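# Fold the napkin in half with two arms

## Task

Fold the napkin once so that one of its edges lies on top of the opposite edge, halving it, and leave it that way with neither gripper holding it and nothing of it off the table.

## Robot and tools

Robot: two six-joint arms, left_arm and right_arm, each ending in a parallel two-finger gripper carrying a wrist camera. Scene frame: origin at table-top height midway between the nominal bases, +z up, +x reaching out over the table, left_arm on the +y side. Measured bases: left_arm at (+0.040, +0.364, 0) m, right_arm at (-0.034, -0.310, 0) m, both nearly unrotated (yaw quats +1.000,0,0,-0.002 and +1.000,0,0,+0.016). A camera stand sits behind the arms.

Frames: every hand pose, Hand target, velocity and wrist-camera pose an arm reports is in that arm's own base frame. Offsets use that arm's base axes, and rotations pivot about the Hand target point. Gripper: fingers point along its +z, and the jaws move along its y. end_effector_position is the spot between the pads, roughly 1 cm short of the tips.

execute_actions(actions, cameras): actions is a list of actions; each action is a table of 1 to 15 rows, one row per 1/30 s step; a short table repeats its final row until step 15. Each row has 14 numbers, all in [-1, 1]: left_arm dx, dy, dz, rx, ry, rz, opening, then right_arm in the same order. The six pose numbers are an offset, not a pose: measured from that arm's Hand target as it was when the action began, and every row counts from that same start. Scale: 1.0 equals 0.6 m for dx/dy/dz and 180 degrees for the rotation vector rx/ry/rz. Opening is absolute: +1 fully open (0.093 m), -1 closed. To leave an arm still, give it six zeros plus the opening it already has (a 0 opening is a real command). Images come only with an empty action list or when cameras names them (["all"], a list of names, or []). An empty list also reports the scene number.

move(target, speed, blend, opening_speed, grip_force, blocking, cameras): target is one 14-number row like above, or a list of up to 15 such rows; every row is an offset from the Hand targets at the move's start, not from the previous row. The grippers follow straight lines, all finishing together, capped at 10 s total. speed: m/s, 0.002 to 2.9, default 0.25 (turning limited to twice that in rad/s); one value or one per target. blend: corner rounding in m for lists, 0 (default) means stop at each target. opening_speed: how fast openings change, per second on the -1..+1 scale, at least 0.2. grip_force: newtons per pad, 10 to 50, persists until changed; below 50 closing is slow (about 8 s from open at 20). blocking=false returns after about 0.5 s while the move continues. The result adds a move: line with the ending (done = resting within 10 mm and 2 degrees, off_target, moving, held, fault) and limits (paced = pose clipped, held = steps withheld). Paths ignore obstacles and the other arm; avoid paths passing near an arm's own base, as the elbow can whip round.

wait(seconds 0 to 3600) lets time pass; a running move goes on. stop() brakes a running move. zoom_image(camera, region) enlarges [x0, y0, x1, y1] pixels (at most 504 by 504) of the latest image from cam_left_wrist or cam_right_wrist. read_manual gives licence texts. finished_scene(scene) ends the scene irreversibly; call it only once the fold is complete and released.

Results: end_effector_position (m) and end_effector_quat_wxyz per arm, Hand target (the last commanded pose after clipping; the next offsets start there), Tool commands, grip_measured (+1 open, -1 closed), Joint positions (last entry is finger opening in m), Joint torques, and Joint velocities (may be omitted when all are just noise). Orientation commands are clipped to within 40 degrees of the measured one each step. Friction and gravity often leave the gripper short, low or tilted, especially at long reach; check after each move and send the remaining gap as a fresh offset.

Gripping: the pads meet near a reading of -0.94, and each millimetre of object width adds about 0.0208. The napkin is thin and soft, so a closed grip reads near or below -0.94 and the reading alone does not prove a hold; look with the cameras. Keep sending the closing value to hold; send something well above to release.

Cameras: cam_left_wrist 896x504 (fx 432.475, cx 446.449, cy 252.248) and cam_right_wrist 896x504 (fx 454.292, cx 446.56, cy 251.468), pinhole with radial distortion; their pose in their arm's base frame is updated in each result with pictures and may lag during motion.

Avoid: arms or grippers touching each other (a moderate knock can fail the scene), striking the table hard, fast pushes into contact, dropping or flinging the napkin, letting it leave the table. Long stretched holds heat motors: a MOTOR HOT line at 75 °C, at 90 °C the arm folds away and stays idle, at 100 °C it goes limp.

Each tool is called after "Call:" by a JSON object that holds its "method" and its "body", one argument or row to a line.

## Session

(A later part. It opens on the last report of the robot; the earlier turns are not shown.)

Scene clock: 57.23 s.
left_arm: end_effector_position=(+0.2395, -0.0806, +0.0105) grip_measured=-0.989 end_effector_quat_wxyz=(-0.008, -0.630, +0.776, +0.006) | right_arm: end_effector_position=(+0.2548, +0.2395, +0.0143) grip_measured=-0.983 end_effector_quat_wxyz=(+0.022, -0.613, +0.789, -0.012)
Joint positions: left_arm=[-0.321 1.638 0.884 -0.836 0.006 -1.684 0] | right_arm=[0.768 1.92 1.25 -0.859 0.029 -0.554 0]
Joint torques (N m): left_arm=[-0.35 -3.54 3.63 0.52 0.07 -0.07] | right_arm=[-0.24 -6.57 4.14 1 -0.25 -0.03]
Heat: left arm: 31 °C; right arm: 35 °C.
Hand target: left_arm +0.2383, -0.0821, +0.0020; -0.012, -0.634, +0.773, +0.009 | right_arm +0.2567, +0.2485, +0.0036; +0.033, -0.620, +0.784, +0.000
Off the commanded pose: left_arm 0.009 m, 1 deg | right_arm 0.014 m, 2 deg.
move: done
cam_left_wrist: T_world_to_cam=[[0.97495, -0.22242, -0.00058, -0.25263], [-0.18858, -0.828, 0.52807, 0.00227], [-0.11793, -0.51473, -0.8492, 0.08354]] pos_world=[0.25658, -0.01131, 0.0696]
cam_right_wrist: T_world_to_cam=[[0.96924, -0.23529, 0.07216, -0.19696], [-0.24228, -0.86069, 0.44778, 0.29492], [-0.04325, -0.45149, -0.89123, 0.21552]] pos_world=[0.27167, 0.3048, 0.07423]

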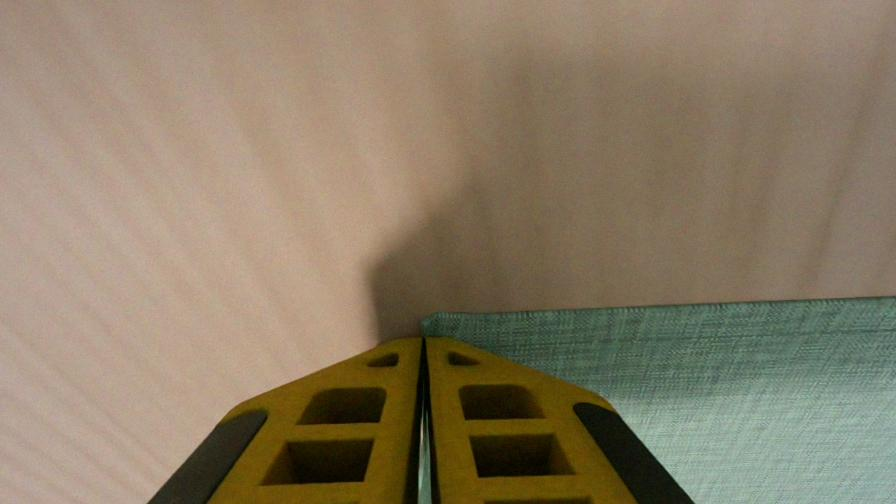

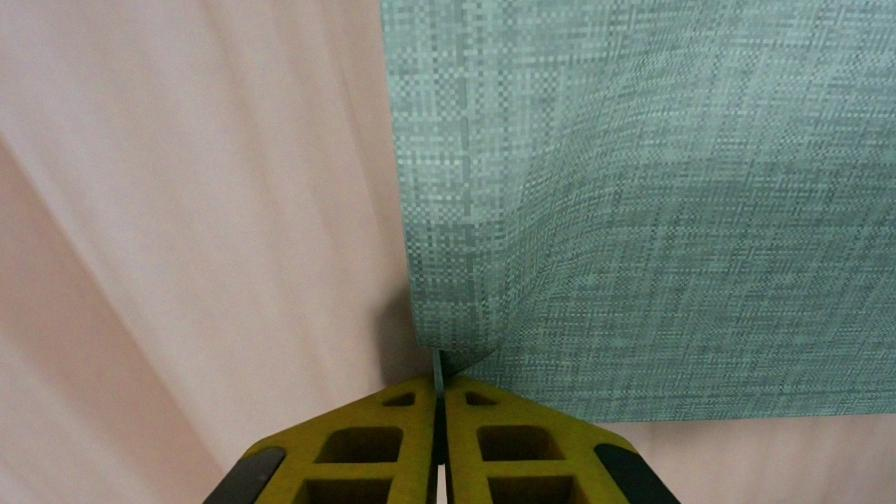

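Call:
{"method": "move", "body": {
  "target": [0, 0, 0.1, 0, 0, 0, -1.0, 0, 0, 0.1, 0, 0, 0, -1.0],
  "speed": 0.1,
  "cameras": ["all"]
}}

Scene clock: 59.40 s.
left_arm: end_effector_position=(+0.2289, -0.0783, +0.0461) grip_measured=-0.989 end_effector_quat_wxyz=(-0.025, -0.628, +0.777, +0.034) | right_arm: end_effector_position=(+0.2543, +0.2427, +0.0451) grip_measured=-0.983 end_effector_quat_wxyz=(+0.013, -0.616, +0.788, -0.011)
Joint positions: left_arm=[-0.325 1.597 0.993 -1.052 0.006 -1.684 0] | right_arm=[0.774 1.9 1.354 -1.001 0.026 -0.554 0]
Joint torques (N m): left_arm=[-0.38 -8.73 7.73 -0.08 0.07 -0.07] | right_arm=[-0.18 -11.9 8.18 0.11 -0.22 -0.03]
Heat: left arm: 31 °C; right arm: 35 °C.
Hand target: left_arm +0.2383, -0.0821, +0.0620; -0.012, -0.634, +0.773, +0.009 | right_arm +0.2567, +0.2485, +0.0636; +0.033, -0.620, +0.784, +0.000
Off the commanded pose: left_arm 0.019 m, 3 deg | right_arm 0.020 m, 3 deg.
move: off_target (left_arm, right_arm)
cam_left_wrist: T_world_to_cam=[[0.97183, -0.22619, -0.06623, -0.23828], [-0.15955, -0.8382, 0.52151, -0.02374], [-0.17347, -0.49625, -0.85067, 0.128]] pos_world=[0.24999, -0.01028, 0.10549]
cam_right_wrist: T_world_to_cam=[[0.97171, -0.22851, 0.05973, -0.19966], [-0.22993, -0.85736, 0.46051, 0.2792], [-0.05403, -0.46121, -0.88564, 0.24926]] pos_world=[0.27167, 0.30871, 0.10411]

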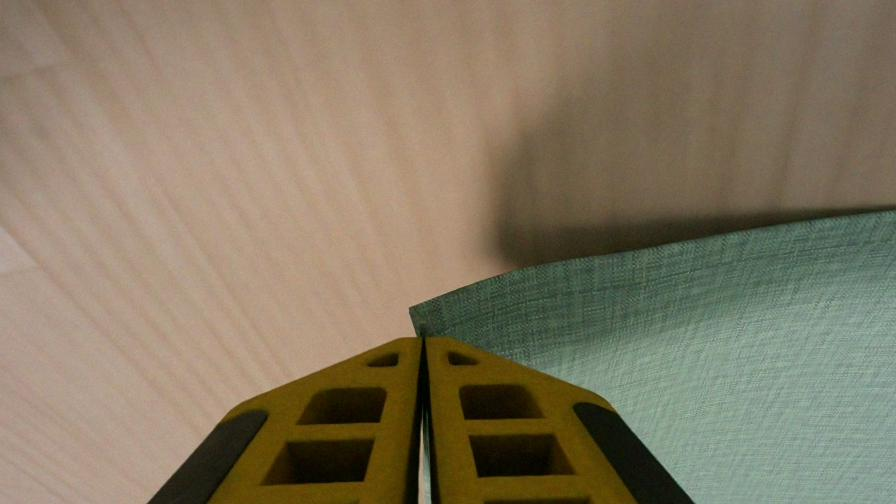

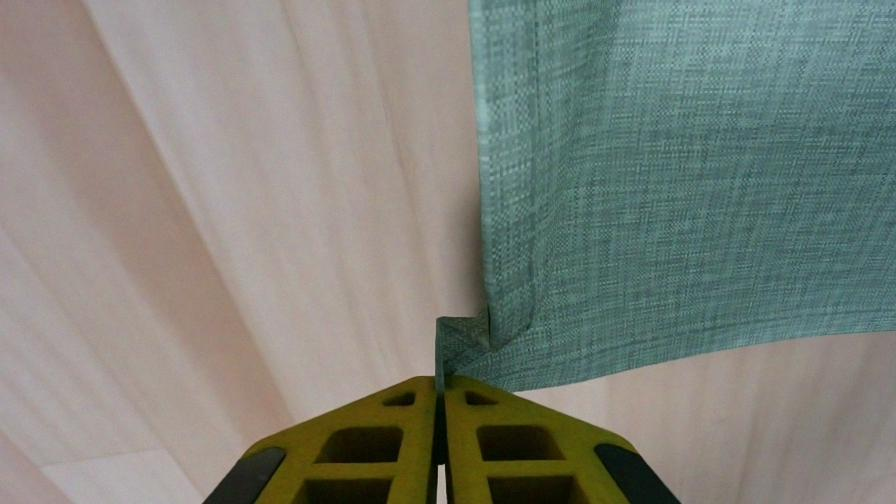

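Call:
{"method": "move", "body": {
  "target": [
    [0.0917, -0.0166, 0.0883, 0, 0, 0, -1.0, 0.0905, -0.0227, 0.0857, 0, 0, 0, -1.0],
    [0.2136, -0.0387, 0.155, -0.0109, -0.0573, 0, -1.0, 0.2107, -0.0529, 0.1523, -0.0115, -0.0515, 0, -1.0],
    [0.3669, -0.0665, 0.1717, -0.024, -0.126, 0, -1.0, 0.3618, -0.0908, 0.169, -0.0253, -0.1133, 0, -1.0]
  ],
  "speed": 0.18,
  "blend": [0.03, 0.03, 0.0],
  "cameras": ["all"]
}}

Scene clock: 70.10 s.
left_arm: end_effector_position=(+0.4395, -0.1252, +0.1543) grip_measured=-0.990 end_effector_quat_wxyz=(+0.089, -0.627, +0.764, -0.125) | right_arm: end_effector_position=(+0.4614, +0.1945, +0.1559) grip_measured=-0.983 end_effector_quat_wxyz=(+0.126, -0.616, +0.768, -0.126)
Joint positions: left_arm=[-0.279 2.015 1.908 -1.156 -0.005 -1.652 0] | right_arm=[0.463 2.239 2.253 -1.279 0.191 -0.919 0]
Joint torques (N m): left_arm=[0.62 -8.83 9.33 1.41 -0.21 0.16] | right_arm=[-0.39 -11.38 9.16 1.16 0.13 -0.07]
Heat: left arm: 32 °C; right arm: 37 °C.
Hand target: left_arm +0.4584, -0.1220, +0.1651; +0.117, -0.623, +0.760, -0.145 | right_arm +0.4738, +0.1940, +0.1650; +0.146, -0.611, +0.765, -0.141
Off the commanded pose: left_arm 0.022 m, 4 deg | right_arm 0.015 m, 3 deg.
move: off_target (left_arm, right_arm)
cam_left_wrist: T_world_to_cam=[[0.92611, -0.19903, 0.32049, -0.48252], [-0.34566, -0.78798, 0.50951, 0.004], [0.15113, -0.58264, -0.79856, 0.07179]] pos_world=[0.43739, -0.05106, 0.20994]
cam_right_wrist: T_world_to_cam=[[0.9065, -0.19688, 0.3735, -0.44356], [-0.34954, -0.84614, 0.40233, 0.29656], [0.23683, -0.49527, -0.83584, 0.201]] pos_world=[0.45815, 0.26315, 0.21436]

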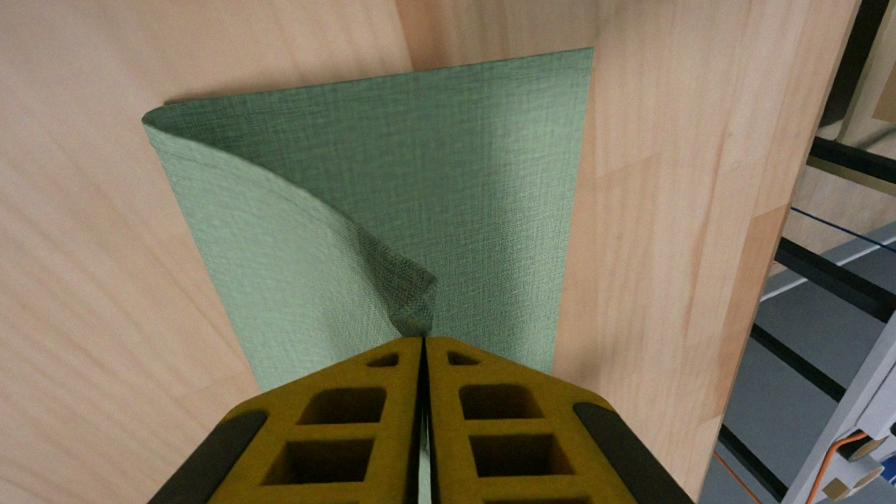

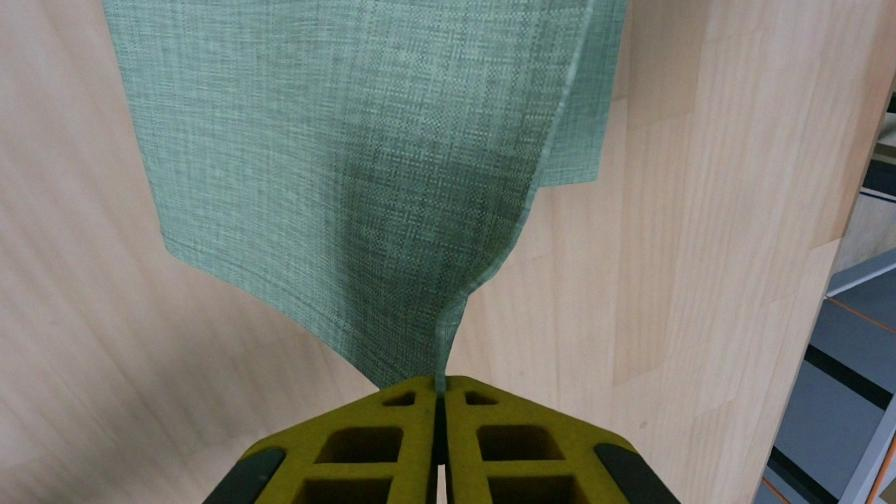

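Call:
{"method": "move", "body": {
  "target": [
    [0.1443, -0.0075, -0.0502, -0.0109, -0.0573, 0, -1.0, 0.1397, -0.04, -0.05, -0.0115, -0.0515, 0, -1.0],
    [0.2387, -0.02, -0.1502, -0.0196, -0.1031, 0, -1.0, 0.2307, -0.0628, -0.15, -0.0207, -0.0927, 0, -1.0]
  ],
  "speed": 0.18,
  "blend": [0.03, 0.0],
  "cameras": ["all"]
}}

Scene clock: 75.80 s.
left_arm: end_effector_position=(+0.5837, -0.1388, +0.0633) grip_measured=-0.990 end_effector_quat_wxyz=(+0.191, -0.602, +0.735, -0.247) | right_arm: end_effector_position=(+0.6013, +0.1614, +0.0664) grip_measured=-0.983 end_effector_quat_wxyz=(+0.219, -0.599, +0.734, -0.235)
Joint positions: left_arm=[-0.235 2.359 1.954 -0.53 -0.005 -1.605 0] | right_arm=[0.337 2.527 2.27 -0.715 0.28 -1.118 0]
Joint torques (N m): left_arm=[0.61 -11.9 8.81 2.21 -0.12 0.19] | right_arm=[-0.94 -14.61 7.08 1.92 0.15 -0.05]
Heat: left arm: 33 °C; right arm: 39 °C.
Hand target: left_arm +0.6016, -0.1340, +0.0749; +0.218, -0.594, +0.727, -0.266 | right_arm +0.6122, +0.1563, +0.0750; +0.236, -0.589, +0.731, -0.253
Off the commanded pose: left_arm 0.022 m, 4 deg | right_arm 0.015 m, 3 deg.
move: off_target (left_arm, right_arm)
cam_left_wrist: T_world_to_cam=[[0.77501, -0.16848, 0.60908, -0.5155], [-0.49604, -0.75934, 0.42113, 0.18691], [0.39154, -0.62851, -0.67206, -0.1853]] pos_world=[0.56478, -0.06138, 0.11073]
cam_right_wrist: T_world_to_cam=[[0.76239, -0.1591, 0.62725, -0.47969], [-0.44752, -0.82978, 0.33347, 0.41428], [0.46742, -0.53494, -0.70382, -0.06435]] pos_world=[0.58119, 0.23301, 0.11744]

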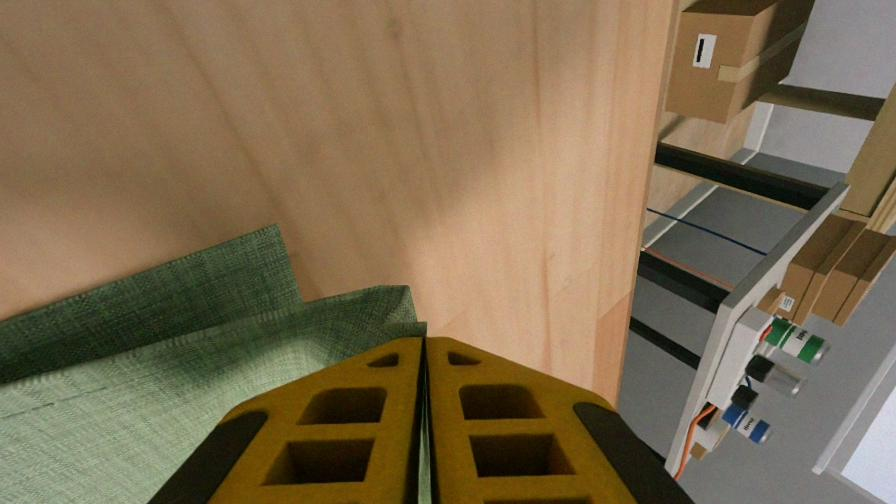

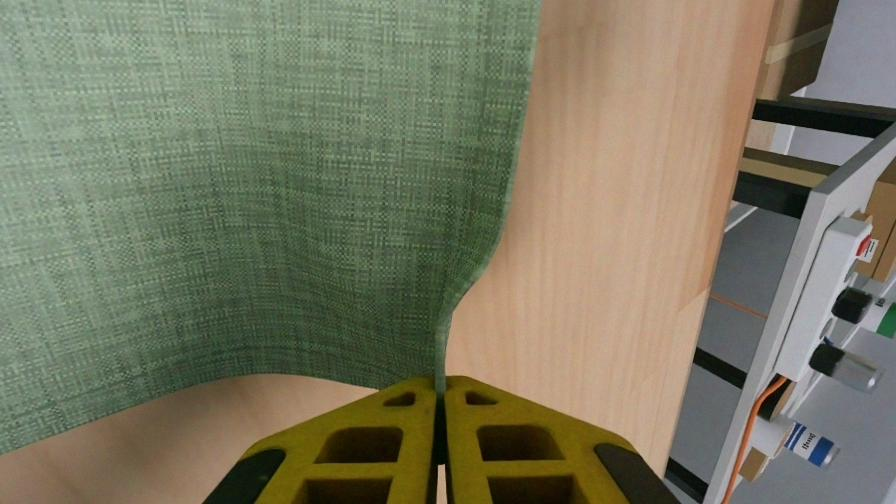

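Call:
{"method": "move", "body": {
  "target": [-0.051, -0.0067, -0.0632, 0, 0, 0, -1.0, -0.0375, 0.0178, -0.0633, 0, 0, 0, -1.0],
  "speed": 0.12,
  "cameras": ["all"]
}}

Scene clock: 83.90 s.
left_arm: end_effector_position=(+0.5643, -0.1346, +0.0145) grip_measured=-0.990 end_effector_quat_wxyz=(+0.194, -0.602, +0.735, -0.246) | right_arm: end_effector_position=(+0.5859, +0.1615, +0.0216) grip_measured=-0.983 end_effector_quat_wxyz=(+0.210, -0.599, +0.730, -0.252)
Joint positions: left_arm=[-0.238 2.333 1.706 -0.306 -0.012 -1.606 0] | right_arm=[0.359 2.487 2.01 -0.5 0.329 -1.117 0]
Joint torques (N m): left_arm=[-0.55 -16.01 5.04 2.06 -0.21 0.03] | right_arm=[0.34 -16.72 5.5 1.75 -0.02 0.25]
Heat: left arm: 34 °C; right arm: 41 °C.
Hand target: left_arm +0.5710, -0.1380, +0.0370; +0.218, -0.594, +0.727, -0.266 | right_arm +0.5897, +0.1670, +0.0370; +0.236, -0.589, +0.731, -0.253
Off the commanded pose: left_arm 0.024 m, 4 deg | right_arm 0.017 m, 3 deg.
move: off_target (left_arm, right_arm)
cam_left_wrist: T_world_to_cam=[[0.77382, -0.16923, 0.61038, -0.46952], [-0.49507, -0.76268, 0.41619, 0.20001], [0.39509, -0.62424, -0.67396, -0.20935]] pos_world=[0.54506, -0.0576, 0.06225]
cam_right_wrist: T_world_to_cam=[[0.75513, -0.14004, 0.64045, -0.43896], [-0.45692, -0.81297, 0.36098, 0.42459], [0.47011, -0.56522, -0.67788, -0.08593]] pos_world=[0.56587, 0.23514, 0.06961]

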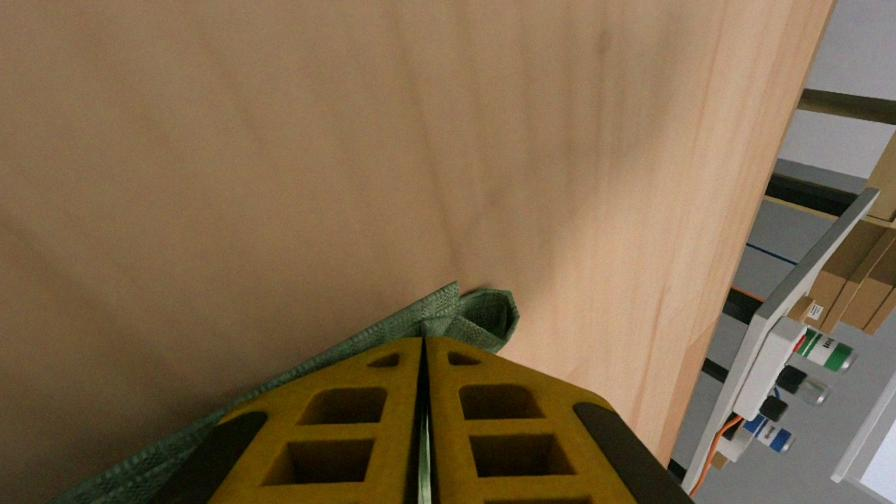

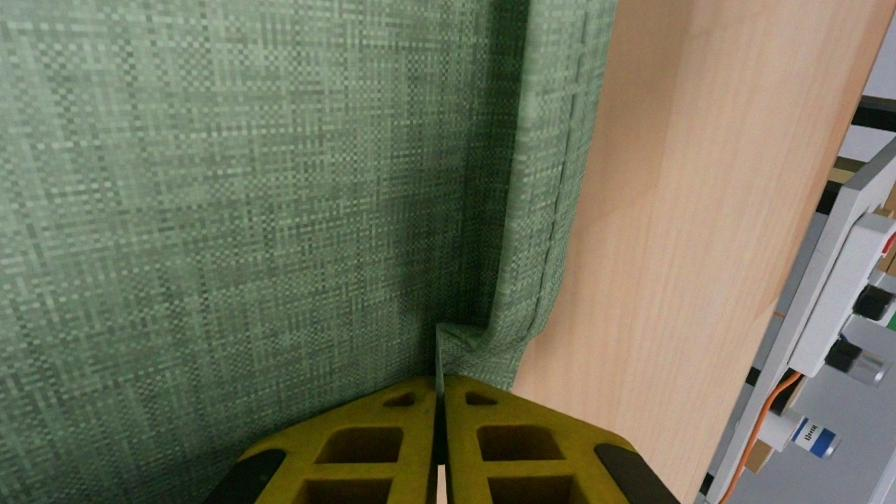

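Call:
{"method": "zoom_image", "body": {
  "camera": "cam_left_wrist",
  "region": [340, 240, 580, 420]
}}

Call:
{"method": "zoom_image", "body": {
  "camera": "cam_right_wrist",
  "region": [360, 200, 660, 440]
}}

Scaled by 2.100 from the camera's image (finer frame: 1280x720).

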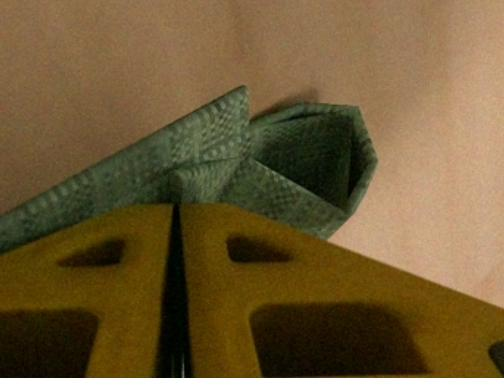

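Scaled by 1.680 from the camera's image (finer frame: 1280x720).

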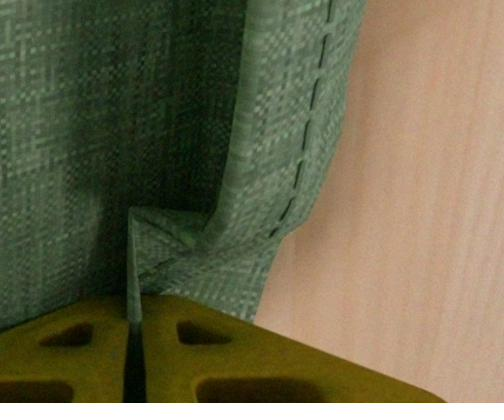

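Call:
{"method": "move", "body": {
  "target": [
    [-0.0633, 0.0095, 0.08, 0.0084, 0.0442, 0, -1.0, -0.0303, 0.0057, 0.08, 0.0098, 0.0439, 0, -1.0],
    [-0.1453, 0.0248, 0.185, 0.0169, 0.0884, 0, -1.0, -0.1117, 0.0238, 0.185, 0.0196, 0.0878, 0, -1.0],
    [-0.2763, 0.0493, 0.2467, 0.0281, 0.1473, 0, -1.0, -0.2418, 0.0528, 0.2467, 0.0327, 0.1464, 0, -1.0]
  ],
  "speed": 0.15,
  "blend": [0.03, 0.03, 0.0],
  "cameras": ["all"]
}}

Scene clock: 93.50 s.
left_arm: end_effector_position=(+0.4041, -0.1077, +0.1518) grip_measured=-0.990 end_effector_quat_wxyz=(+0.050, -0.629, +0.773, -0.058) | right_arm: end_effector_position=(+0.4533, +0.2002, +0.1661) grip_measured=-0.983 end_effector_quat_wxyz=(+0.097, -0.625, +0.770, -0.082)
Joint positions: left_arm=[-0.265 2.009 1.924 -1.333 -0.012 -1.631 0] | right_arm=[0.455 2.386 2.583 -1.54 0.116 -0.922 0]
Joint torques (N m): left_arm=[-0.51 -14.68 8.75 0.46 0.01 -0.06] | right_arm=[-0.1 -16.44 5.41 0.49 -0.18 0.25]
Heat: left arm: 41 °C; right arm: 47 °C.
Hand target: left_arm +0.4053, -0.1084, +0.1850; +0.072, -0.629, +0.768, -0.091 | right_arm +0.4446, +0.1987, +0.1850; +0.093, -0.618, +0.777, -0.075
Off the commanded pose: left_arm 0.033 m, 5 deg | right_arm 0.021 m, 1 deg.
joint sent to its limit (right arm) — joint 4 (wrist pitch), lower limit. The joint targets are off in position, not in orientation.
move: off_target (left_arm, right_arm)
cam_left_wrist: T_world_to_cam=[[0.96094, -0.21738, 0.17128, -0.4389], [-0.27532, -0.81373, 0.5119, -0.02468], [0.0281, -0.53906, -0.8418, 0.14631]] pos_world=[0.41086, -0.03662, 0.21097]
cam_right_wrist: T_world_to_cam=[[0.94253, -0.19251, 0.2731, -0.43939], [-0.2951, -0.86296, 0.41014, 0.27184], [0.15672, -0.46716, -0.87018, 0.25063]] pos_world=[0.45508, 0.26708, 0.22659]

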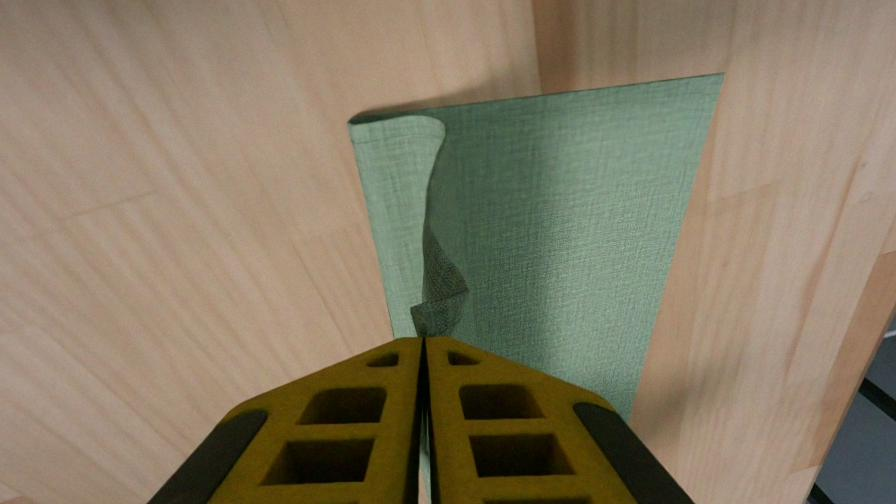

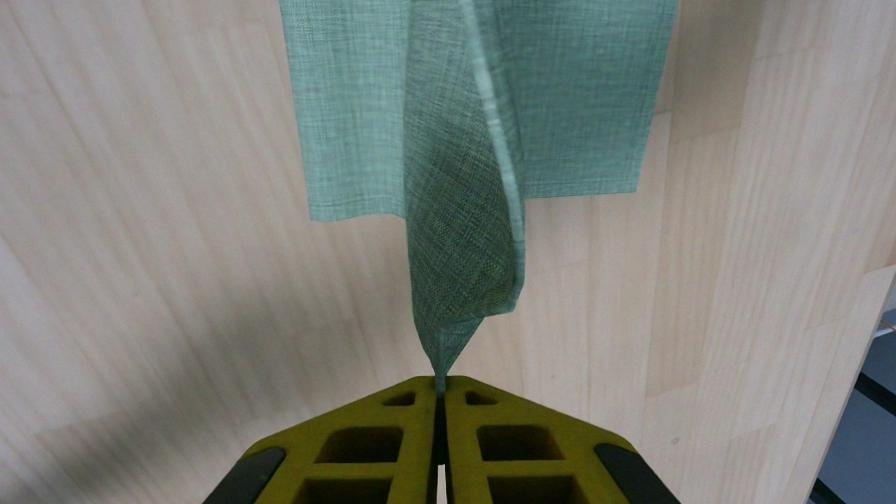

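Call:
{"method": "move", "body": {
  "target": [
    [0.101, -0.0137, -0.0467, -0.003, -0.016, 0, -1.0, 0.0977, -0.023, -0.0467, -0.0099, -0.0253, 0, -1.0],
    [0.1665, -0.0258, -0.0883, -0.0061, -0.0319, 0, -1.0, 0.1627, -0.0375, -0.0883, -0.0199, -0.0506, 0, -1.0],
    [0.2075, -0.0335, -0.1383, -0.0092, -0.0479, 0, -1.0, 0.2033, -0.0467, -0.1383, -0.0298, -0.0758, 0, -1.0],
    [0.2435, -0.0403, -0.1867, -0.0122, -0.0638, 0, -1.0, 0.231, -0.0528, -0.1867, -0.0397, -0.1011, 0, -1.0]
  ],
  "speed": 0.15,
  "blend": [0.02, 0.02, 0.02, 0.0],
  "cameras": ["all"]
}}

Scene clock: 100.97 s.
left_arm: end_effector_position=(+0.5395, -0.1365, +0.0718) grip_measured=-0.990 end_effector_quat_wxyz=(+0.121, -0.622, +0.758, -0.155) | right_arm: end_effector_position=(+0.5696, +0.1708, +0.0384) grip_measured=-0.983 end_effector_quat_wxyz=(+0.137, -0.616, +0.750, -0.197)
Joint positions: left_arm=[-0.252 2.377 2.134 -0.931 -0.012 -1.625 0] | right_arm=[0.371 2.622 2.426 -0.975 0.285 -1.063 0]
Joint torques (N m): left_arm=[0.58 -11.81 6.65 1.64 -0.04 0.17] | right_arm=[-0.77 -19.6 6.28 1.51 0.13 -0.06]
Heat: left arm: 43 °C; right arm: 49 °C.
Hand target: left_arm +0.5514, -0.1326, +0.0730; +0.136, -0.618, +0.755, -0.168 | right_arm +0.5832, +0.1670, +0.0730; +0.176, -0.603, +0.746, -0.220
Off the commanded pose: left_arm 0.013 m, 2 deg | right_arm 0.037 m, 5 deg.
elbow stopped short (right arm): the move would have taken joint 3 (elbow) straighter than the controller allows.
move: off_target (left_arm, right_arm)
cam_left_wrist: T_world_to_cam=[[0.89431, -0.19251, 0.40392, -0.53888], [-0.38695, -0.78604, 0.48209, 0.09619], [0.22468, -0.58744, -0.77746, -0.05771]] pos_world=[0.53211, -0.06204, 0.12642]
cam_right_wrist: T_world_to_cam=[[0.86064, -0.147, 0.48753, -0.48921], [-0.38977, -0.80628, 0.44495, 0.37597], [0.32768, -0.57297, -0.75122, 0.02372]] pos_world=[0.55981, 0.24482, 0.08903]

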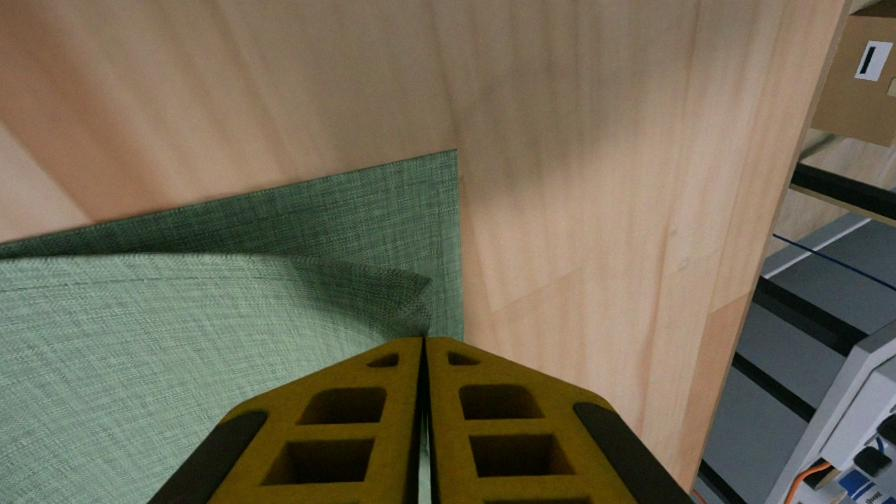

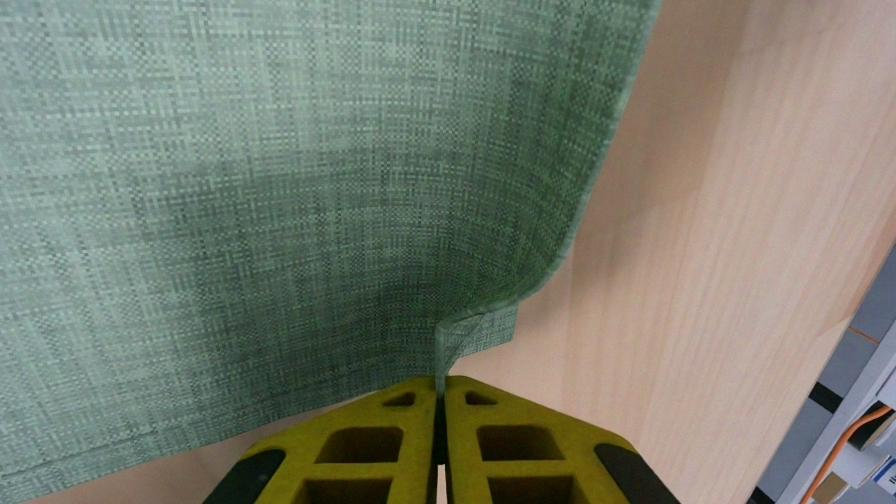

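Call:
{"method": "move", "body": {
  "target": [0.011, 0.0148, -0.0517, 0, 0, 0, -1.0, 0.0053, -0.0277, -0.055, 0, 0, 0, -1.0],
  "speed": 0.08,
  "cameras": ["all"]
}}

Scene clock: 105.20 s.
left_arm: end_effector_position=(+0.5476, -0.1275, +0.0432) grip_measured=-0.990 end_effector_quat_wxyz=(+0.125, -0.622, +0.757, -0.156) | right_arm: end_effector_position=(+0.5747, +0.1596, +0.0216) grip_measured=-0.983 end_effector_quat_wxyz=(+0.151, -0.615, +0.746, -0.206)
Joint positions: left_arm=[-0.232 2.408 2.073 -0.832 -0.009 -1.606 0] | right_arm=[0.349 2.576 2.257 -0.813 0.282 -1.092 0]
Joint torques (N m): left_arm=[0.66 -11.92 6.28 1.65 0.04 0.17] | right_arm=[-1.72 -17.37 5.57 1.59 0.02 -0.06]
Heat: left arm: 42 °C; right arm: 50 °C.
Hand target: left_arm +0.5580, -0.1237, +0.0420; +0.136, -0.618, +0.755, -0.168 | right_arm +0.5864, +0.1504, +0.0400; +0.176, -0.603, +0.746, -0.220
Off the commanded pose: left_arm 0.011 m, 2 deg | right_arm 0.024 m, 3 deg.
move: off_target (left_arm, right_arm)
cam_left_wrist: T_world_to_cam=[[0.89189, -0.19207, 0.40944, -0.53171], [-0.38881, -0.78806, 0.47727, 0.12109], [0.23099, -0.58487, -0.77754, -0.07958]] pos_world=[0.53969, -0.05324, 0.09803]
cam_right_wrist: T_world_to_cam=[[0.84499, -0.144, 0.51503, -0.47916], [-0.39976, -0.80978, 0.42947, 0.38309], [0.35522, -0.56879, -0.74182, -0.0137]] pos_world=[0.5629, 0.23342, 0.0721]

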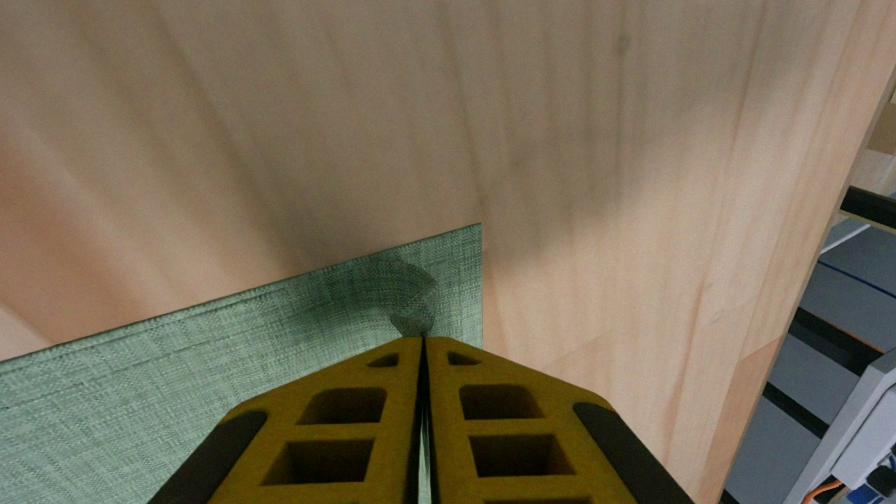

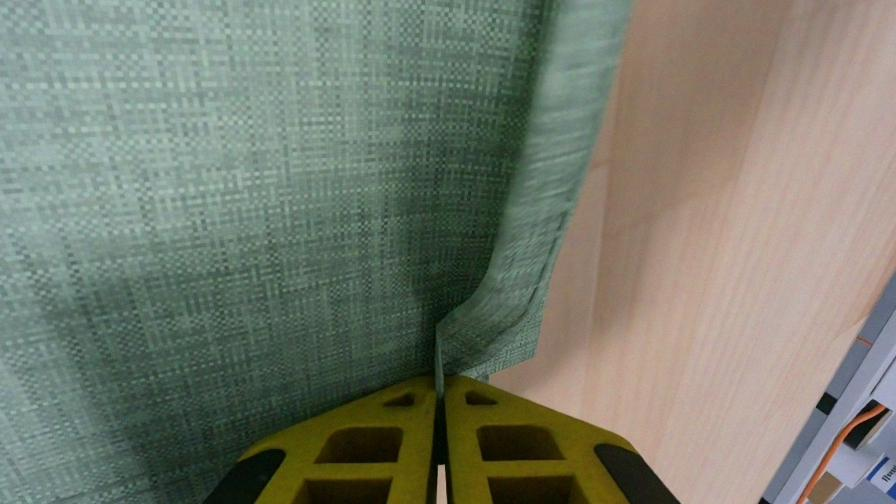

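Call:
{"method": "zoom_image", "body": {
  "camera": "cam_left_wrist",
  "region": [200, 200, 500, 440]
}}

Call:
{"method": "zoom_image", "body": {
  "camera": "cam_right_wrist",
  "region": [360, 200, 660, 440]
}}

Scaled by 1.680 from the camera's image (finer frame: 1280x720).

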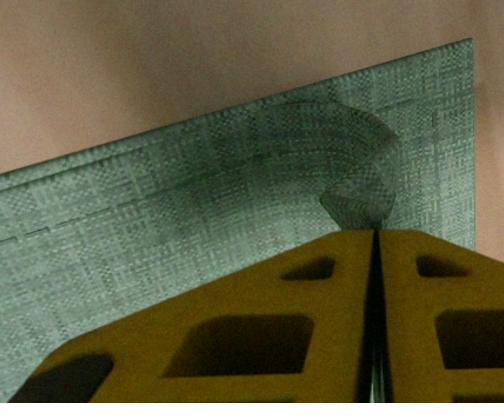

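Scaled by 1.680 from the camera's image (finer frame: 1280x720).

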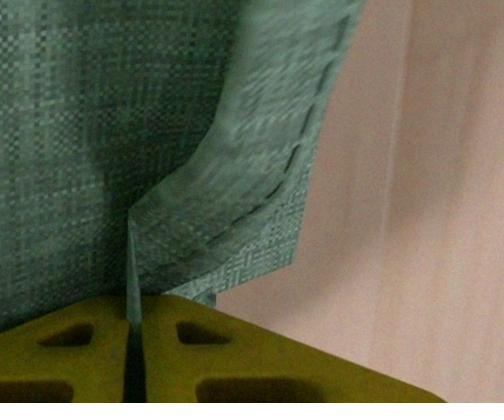

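Call:
{"method": "move", "body": {
  "target": [0.0, 0.0, -0.025, 0, 0, 0, -1.0, 0.0117, -0.0033, -0.01, 0, 0, 0, -1.0],
  "speed": 0.05,
  "cameras": ["all"]
}}

Scene clock: 108.67 s.
left_arm: end_effector_position=(+0.5489, -0.1281, +0.0312) grip_measured=-0.990 end_effector_quat_wxyz=(+0.127, -0.622, +0.756, -0.160) | right_arm: end_effector_position=(+0.5780, +0.1526, +0.0225) grip_measured=-0.983 end_effector_quat_wxyz=(+0.152, -0.612, +0.748, -0.207)
Joint positions: left_arm=[-0.232 2.414 2.033 -0.779 -0.008 -1.606 0] | right_arm=[0.336 2.576 2.259 -0.808 0.279 -1.1 0]
Joint torques (N m): left_arm=[0.65 -11.66 6.04 1.65 0.01 0.17] | right_arm=[-1.29 -14.13 9.37 1.51 0 -0.06]
Heat: left arm: 43 °C; right arm: 52 °C.
Hand target: left_arm +0.5580, -0.1237, +0.0270; +0.136, -0.618, +0.755, -0.168 | right_arm +0.5934, +0.1484, +0.0340; +0.176, -0.603, +0.746, -0.220
Off the commanded pose: left_arm 0.011 m, 2 deg | right_arm 0.020 m, 3 deg.
move: off_target (left_arm, right_arm)
cam_left_wrist: T_world_to_cam=[[0.88882, -0.19132, 0.4164, -0.52651], [-0.3927, -0.78633, 0.47694, 0.12926], [0.23618, -0.58744, -0.77404, -0.09285]] pos_world=[0.54067, -0.05363, 0.08572]
cam_right_wrist: T_world_to_cam=[[0.8421, -0.14946, 0.51819, -0.48095], [-0.40616, -0.80788, 0.42703, 0.38178], [0.35482, -0.57007, -0.74103, -0.01779]] pos_world=[0.56639, 0.22641, 0.073]

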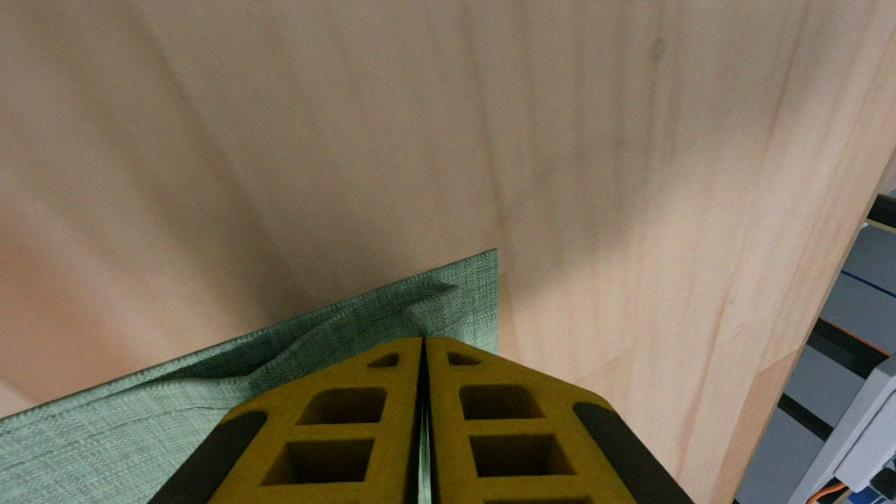

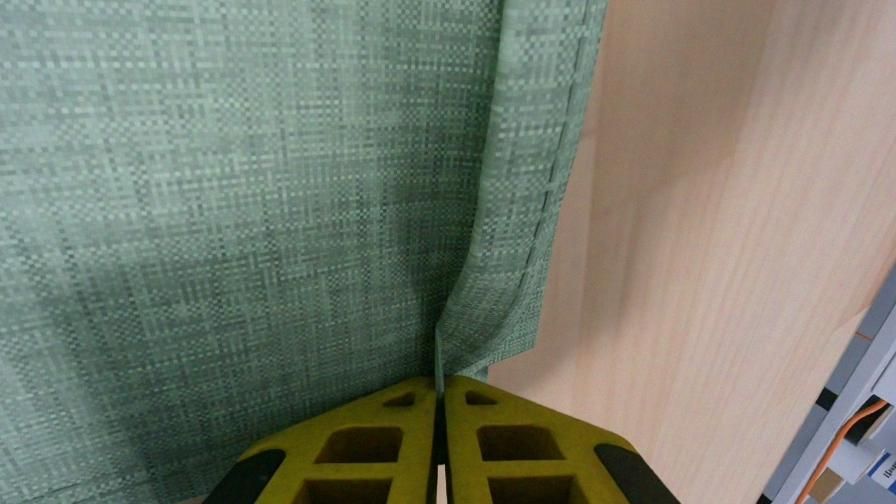

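Call:
{"method": "move", "body": {
  "target": [0.0, 0.0, -0.025, 0, 0, 0, -1.0, 0.0195, -0.0045, -0.0083, 0, 0, 0, -1.0],
  "speed": 0.05,
  "cameras": ["all"]
}}

Scene clock: 110.23 s.
left_arm: end_effector_position=(+0.5521, -0.1297, +0.0200) grip_measured=-0.990 end_effector_quat_wxyz=(+0.130, -0.620, +0.755, -0.168) | right_arm: end_effector_position=(+0.5989, +0.1518, +0.0235) grip_measured=-0.983 end_effector_quat_wxyz=(+0.171, -0.606, +0.746, -0.217)
Joint positions: left_arm=[-0.232 2.423 1.997 -0.717 -0.003 -1.606 0] | right_arm=[0.323 2.647 2.377 -0.808 0.279 -1.112 0]
Joint torques (N m): left_arm=[0.65 -11.3 5.81 1.56 -0.03 0.17] | right_arm=[-1.11 -14.11 9.78 1.14 -0.05 -0.05]
Heat: left arm: 43 °C; right arm: 52 °C.
Hand target: left_arm +0.5580, -0.1237, +0.0120; +0.136, -0.618, +0.755, -0.168 | right_arm +0.6051, +0.1457, +0.0290; +0.176, -0.603, +0.746, -0.220
Off the commanded pose: left_arm 0.012 m, 1 deg | right_arm 0.010 m, 1 deg.
move: off_target (left_arm)
cam_left_wrist: T_world_to_cam=[[0.88192, -0.18954, 0.43161, -0.52131], [-0.40149, -0.78181, 0.47705, 0.14013], [0.24701, -0.59401, -0.76559, -0.11019]] pos_world=[0.54323, -0.05471, 0.07379]
cam_right_wrist: T_world_to_cam=[[0.81853, -0.15585, 0.55291, -0.48481], [-0.42561, -0.81097, 0.40148, 0.40202], [0.38582, -0.56395, -0.73014, -0.04461]] pos_world=[0.58515, 0.2253, 0.07408]

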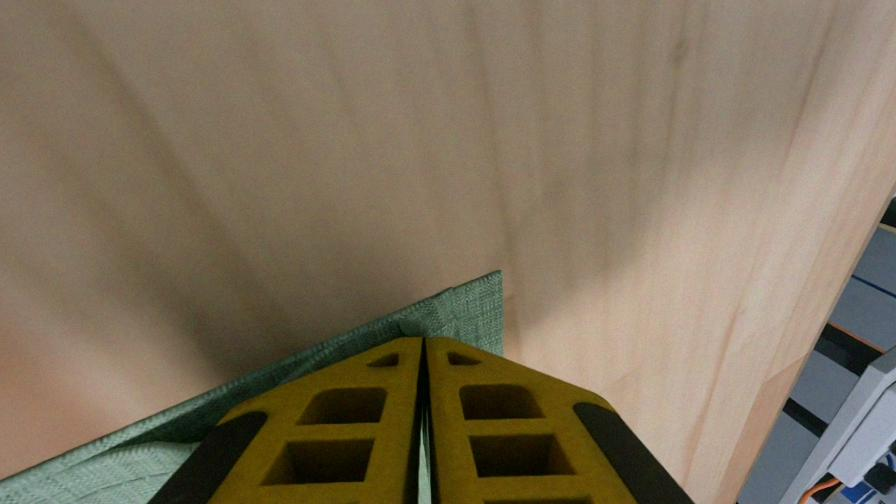

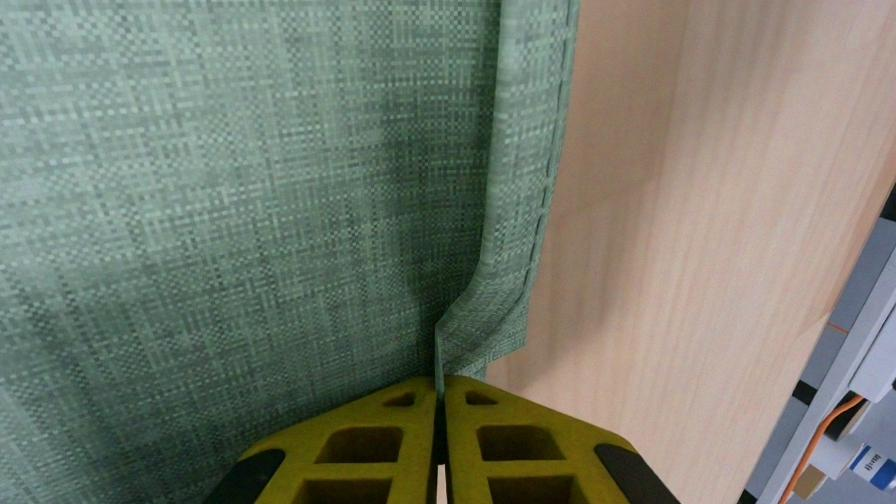

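Call:
{"method": "move", "body": {
  "target": [0.0, 0.0, 0.0, 0, 0, 0, -0.6, 0.0, 0.0, 0.02, 0, 0, 0, -0.6],
  "speed": 0.05,
  "opening_speed": 0.5,
  "cameras": ["all"]
}}

Scene clock: 114.30 s.
left_arm: end_effector_position=(+0.5521, -0.1297, +0.0200) grip_measured=-0.602 end_effector_quat_wxyz=(+0.130, -0.620, +0.755, -0.168) | right_arm: end_effector_position=(+0.6032, +0.1503, +0.0375) grip_measured=-0.603 end_effector_quat_wxyz=(+0.179, -0.602, +0.746, -0.221)
Joint positions: left_arm=[-0.232 2.423 1.997 -0.717 -0.003 -1.606 0.016] | right_arm=[0.319 2.647 2.425 -0.837 0.279 -1.112 0.016]
Joint torques (N m): left_arm=[0.65 -11.3 5.82 1.56 -0.03 0.17] | right_arm=[-1.11 -14.13 9.91 0.96 -0.05 -0.05]
Heat: left arm: 43 °C; right arm: 53 °C.
Hand target: left_arm +0.5580, -0.1237, +0.0120; +0.136, -0.618, +0.755, -0.168 | right_arm +0.6051, +0.1457, +0.0410; +0.176, -0.603, +0.746, -0.220
Off the commanded pose: left_arm 0.012 m, 1 deg | right_arm 0.006 m, 0 deg.
move: done
cam_left_wrist: T_world_to_cam=[[0.88192, -0.18954, 0.43161, -0.52131], [-0.40149, -0.78181, 0.47705, 0.14013], [0.24701, -0.59401, -0.76559, -0.11019]] pos_world=[0.54323, -0.05471, 0.07379]
cam_right_wrist: T_world_to_cam=[[0.80805, -0.16283, 0.56617, -0.48957], [-0.43624, -0.81127, 0.38928, 0.40389], [0.39593, -0.56154, -0.72658, -0.04355]] pos_world=[0.58903, 0.22349, 0.08831]

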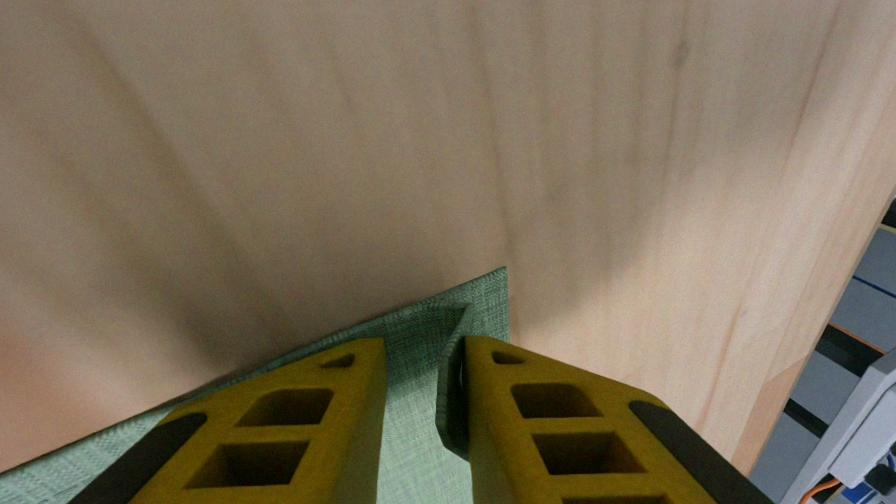

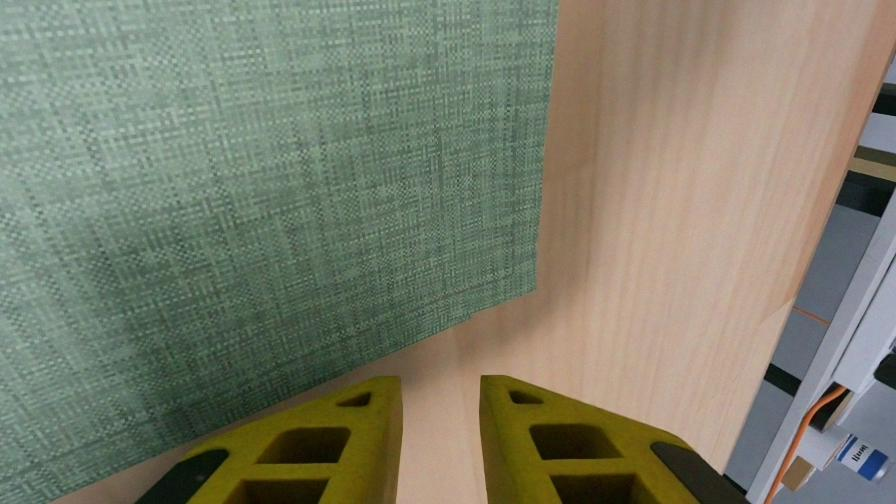

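Call:
{"method": "zoom_image", "body": {
  "camera": "cam_right_wrist",
  "region": [360, 180, 620, 400]
}}

Call:
{"method": "zoom_image", "body": {
  "camera": "cam_left_wrist",
  "region": [300, 220, 560, 480]
}}

Scaled by 1.938 from the camera's image (finer frame: 1280x720).

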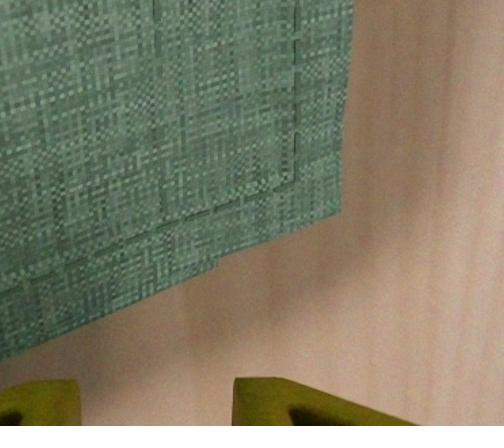

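Scaled by 1.938 from the camera's image (finer frame: 1280x720).

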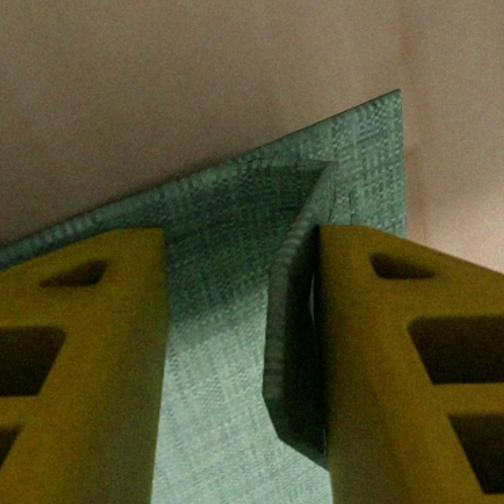

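Call:
{"method": "move", "body": {
  "target": [
    [-0.01, 0.0, 0.035, 0, 0, 0, 0.2, -0.02, 0.0, 0.05, 0, 0, 0, -0.6],
    [-0.06, 0.01, 0.13, 0, 0, 0, 0.2, -0.06, 0.013, 0.13, 0, 0, 0, -0.6]
  ],
  "speed": 0.08,
  "opening_speed": 0.6,
  "cameras": ["all"]
}}

Scene clock: 119.87 s.
left_arm: end_effector_position=(+0.5226, -0.1218, +0.0573) grip_measured=+0.198 end_effector_quat_wxyz=(+0.118, -0.623, +0.758, -0.152) | right_arm: end_effector_position=(+0.5723, +0.1554, +0.0850) grip_measured=-0.603 end_effector_quat_wxyz=(+0.158, -0.616, +0.743, -0.209)
Joint positions: left_arm=[-0.23 2.293 1.934 -0.825 -0.003 -1.606 0.055] | right_arm=[0.343 2.535 2.425 -1.003 0.279 -1.107 0.016]
Joint torques (N m): left_arm=[0.23 -18.21 5.85 0.94 -0.06 0.12] | right_arm=[0.08 -19.34 7.57 0.88 0.11 0.27]
Heat: left arm: 46 °C; right arm: 56 °C.
Hand target: left_arm +0.5220, -0.1177, +0.0900; +0.136, -0.618, +0.755, -0.168 | right_arm +0.5691, +0.1535, +0.1190; +0.176, -0.603, +0.746, -0.220
Off the commanded pose: left_arm 0.033 m, 3 deg | right_arm 0.034 m, 3 deg.
move: off_target (left_arm, right_arm)
cam_left_wrist: T_world_to_cam=[[0.89826, -0.19195, 0.39532, -0.51661], [-0.38162, -0.7868, 0.4851, 0.10506], [0.21792, -0.58661, -0.78, -0.05274]] pos_world=[0.51564, -0.04744, 0.11212]
cam_right_wrist: T_world_to_cam=[[0.8386, -0.13759, 0.52708, -0.50867], [-0.39906, -0.81379, 0.42249, 0.35233], [0.37081, -0.56464, -0.73735, 0.02179]] pos_world=[0.5591, 0.22904, 0.13533]

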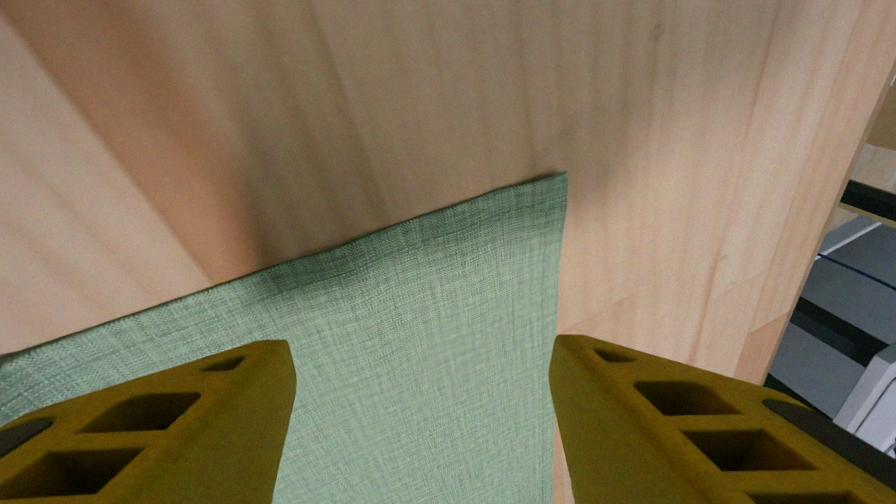

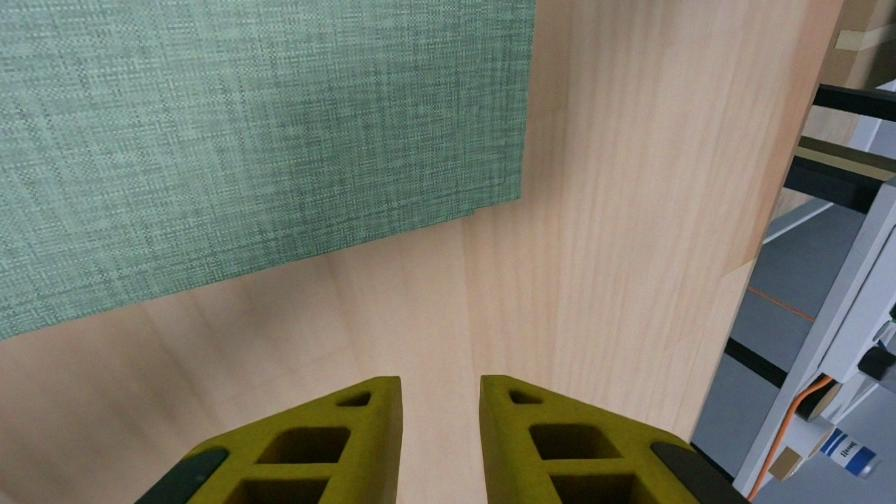

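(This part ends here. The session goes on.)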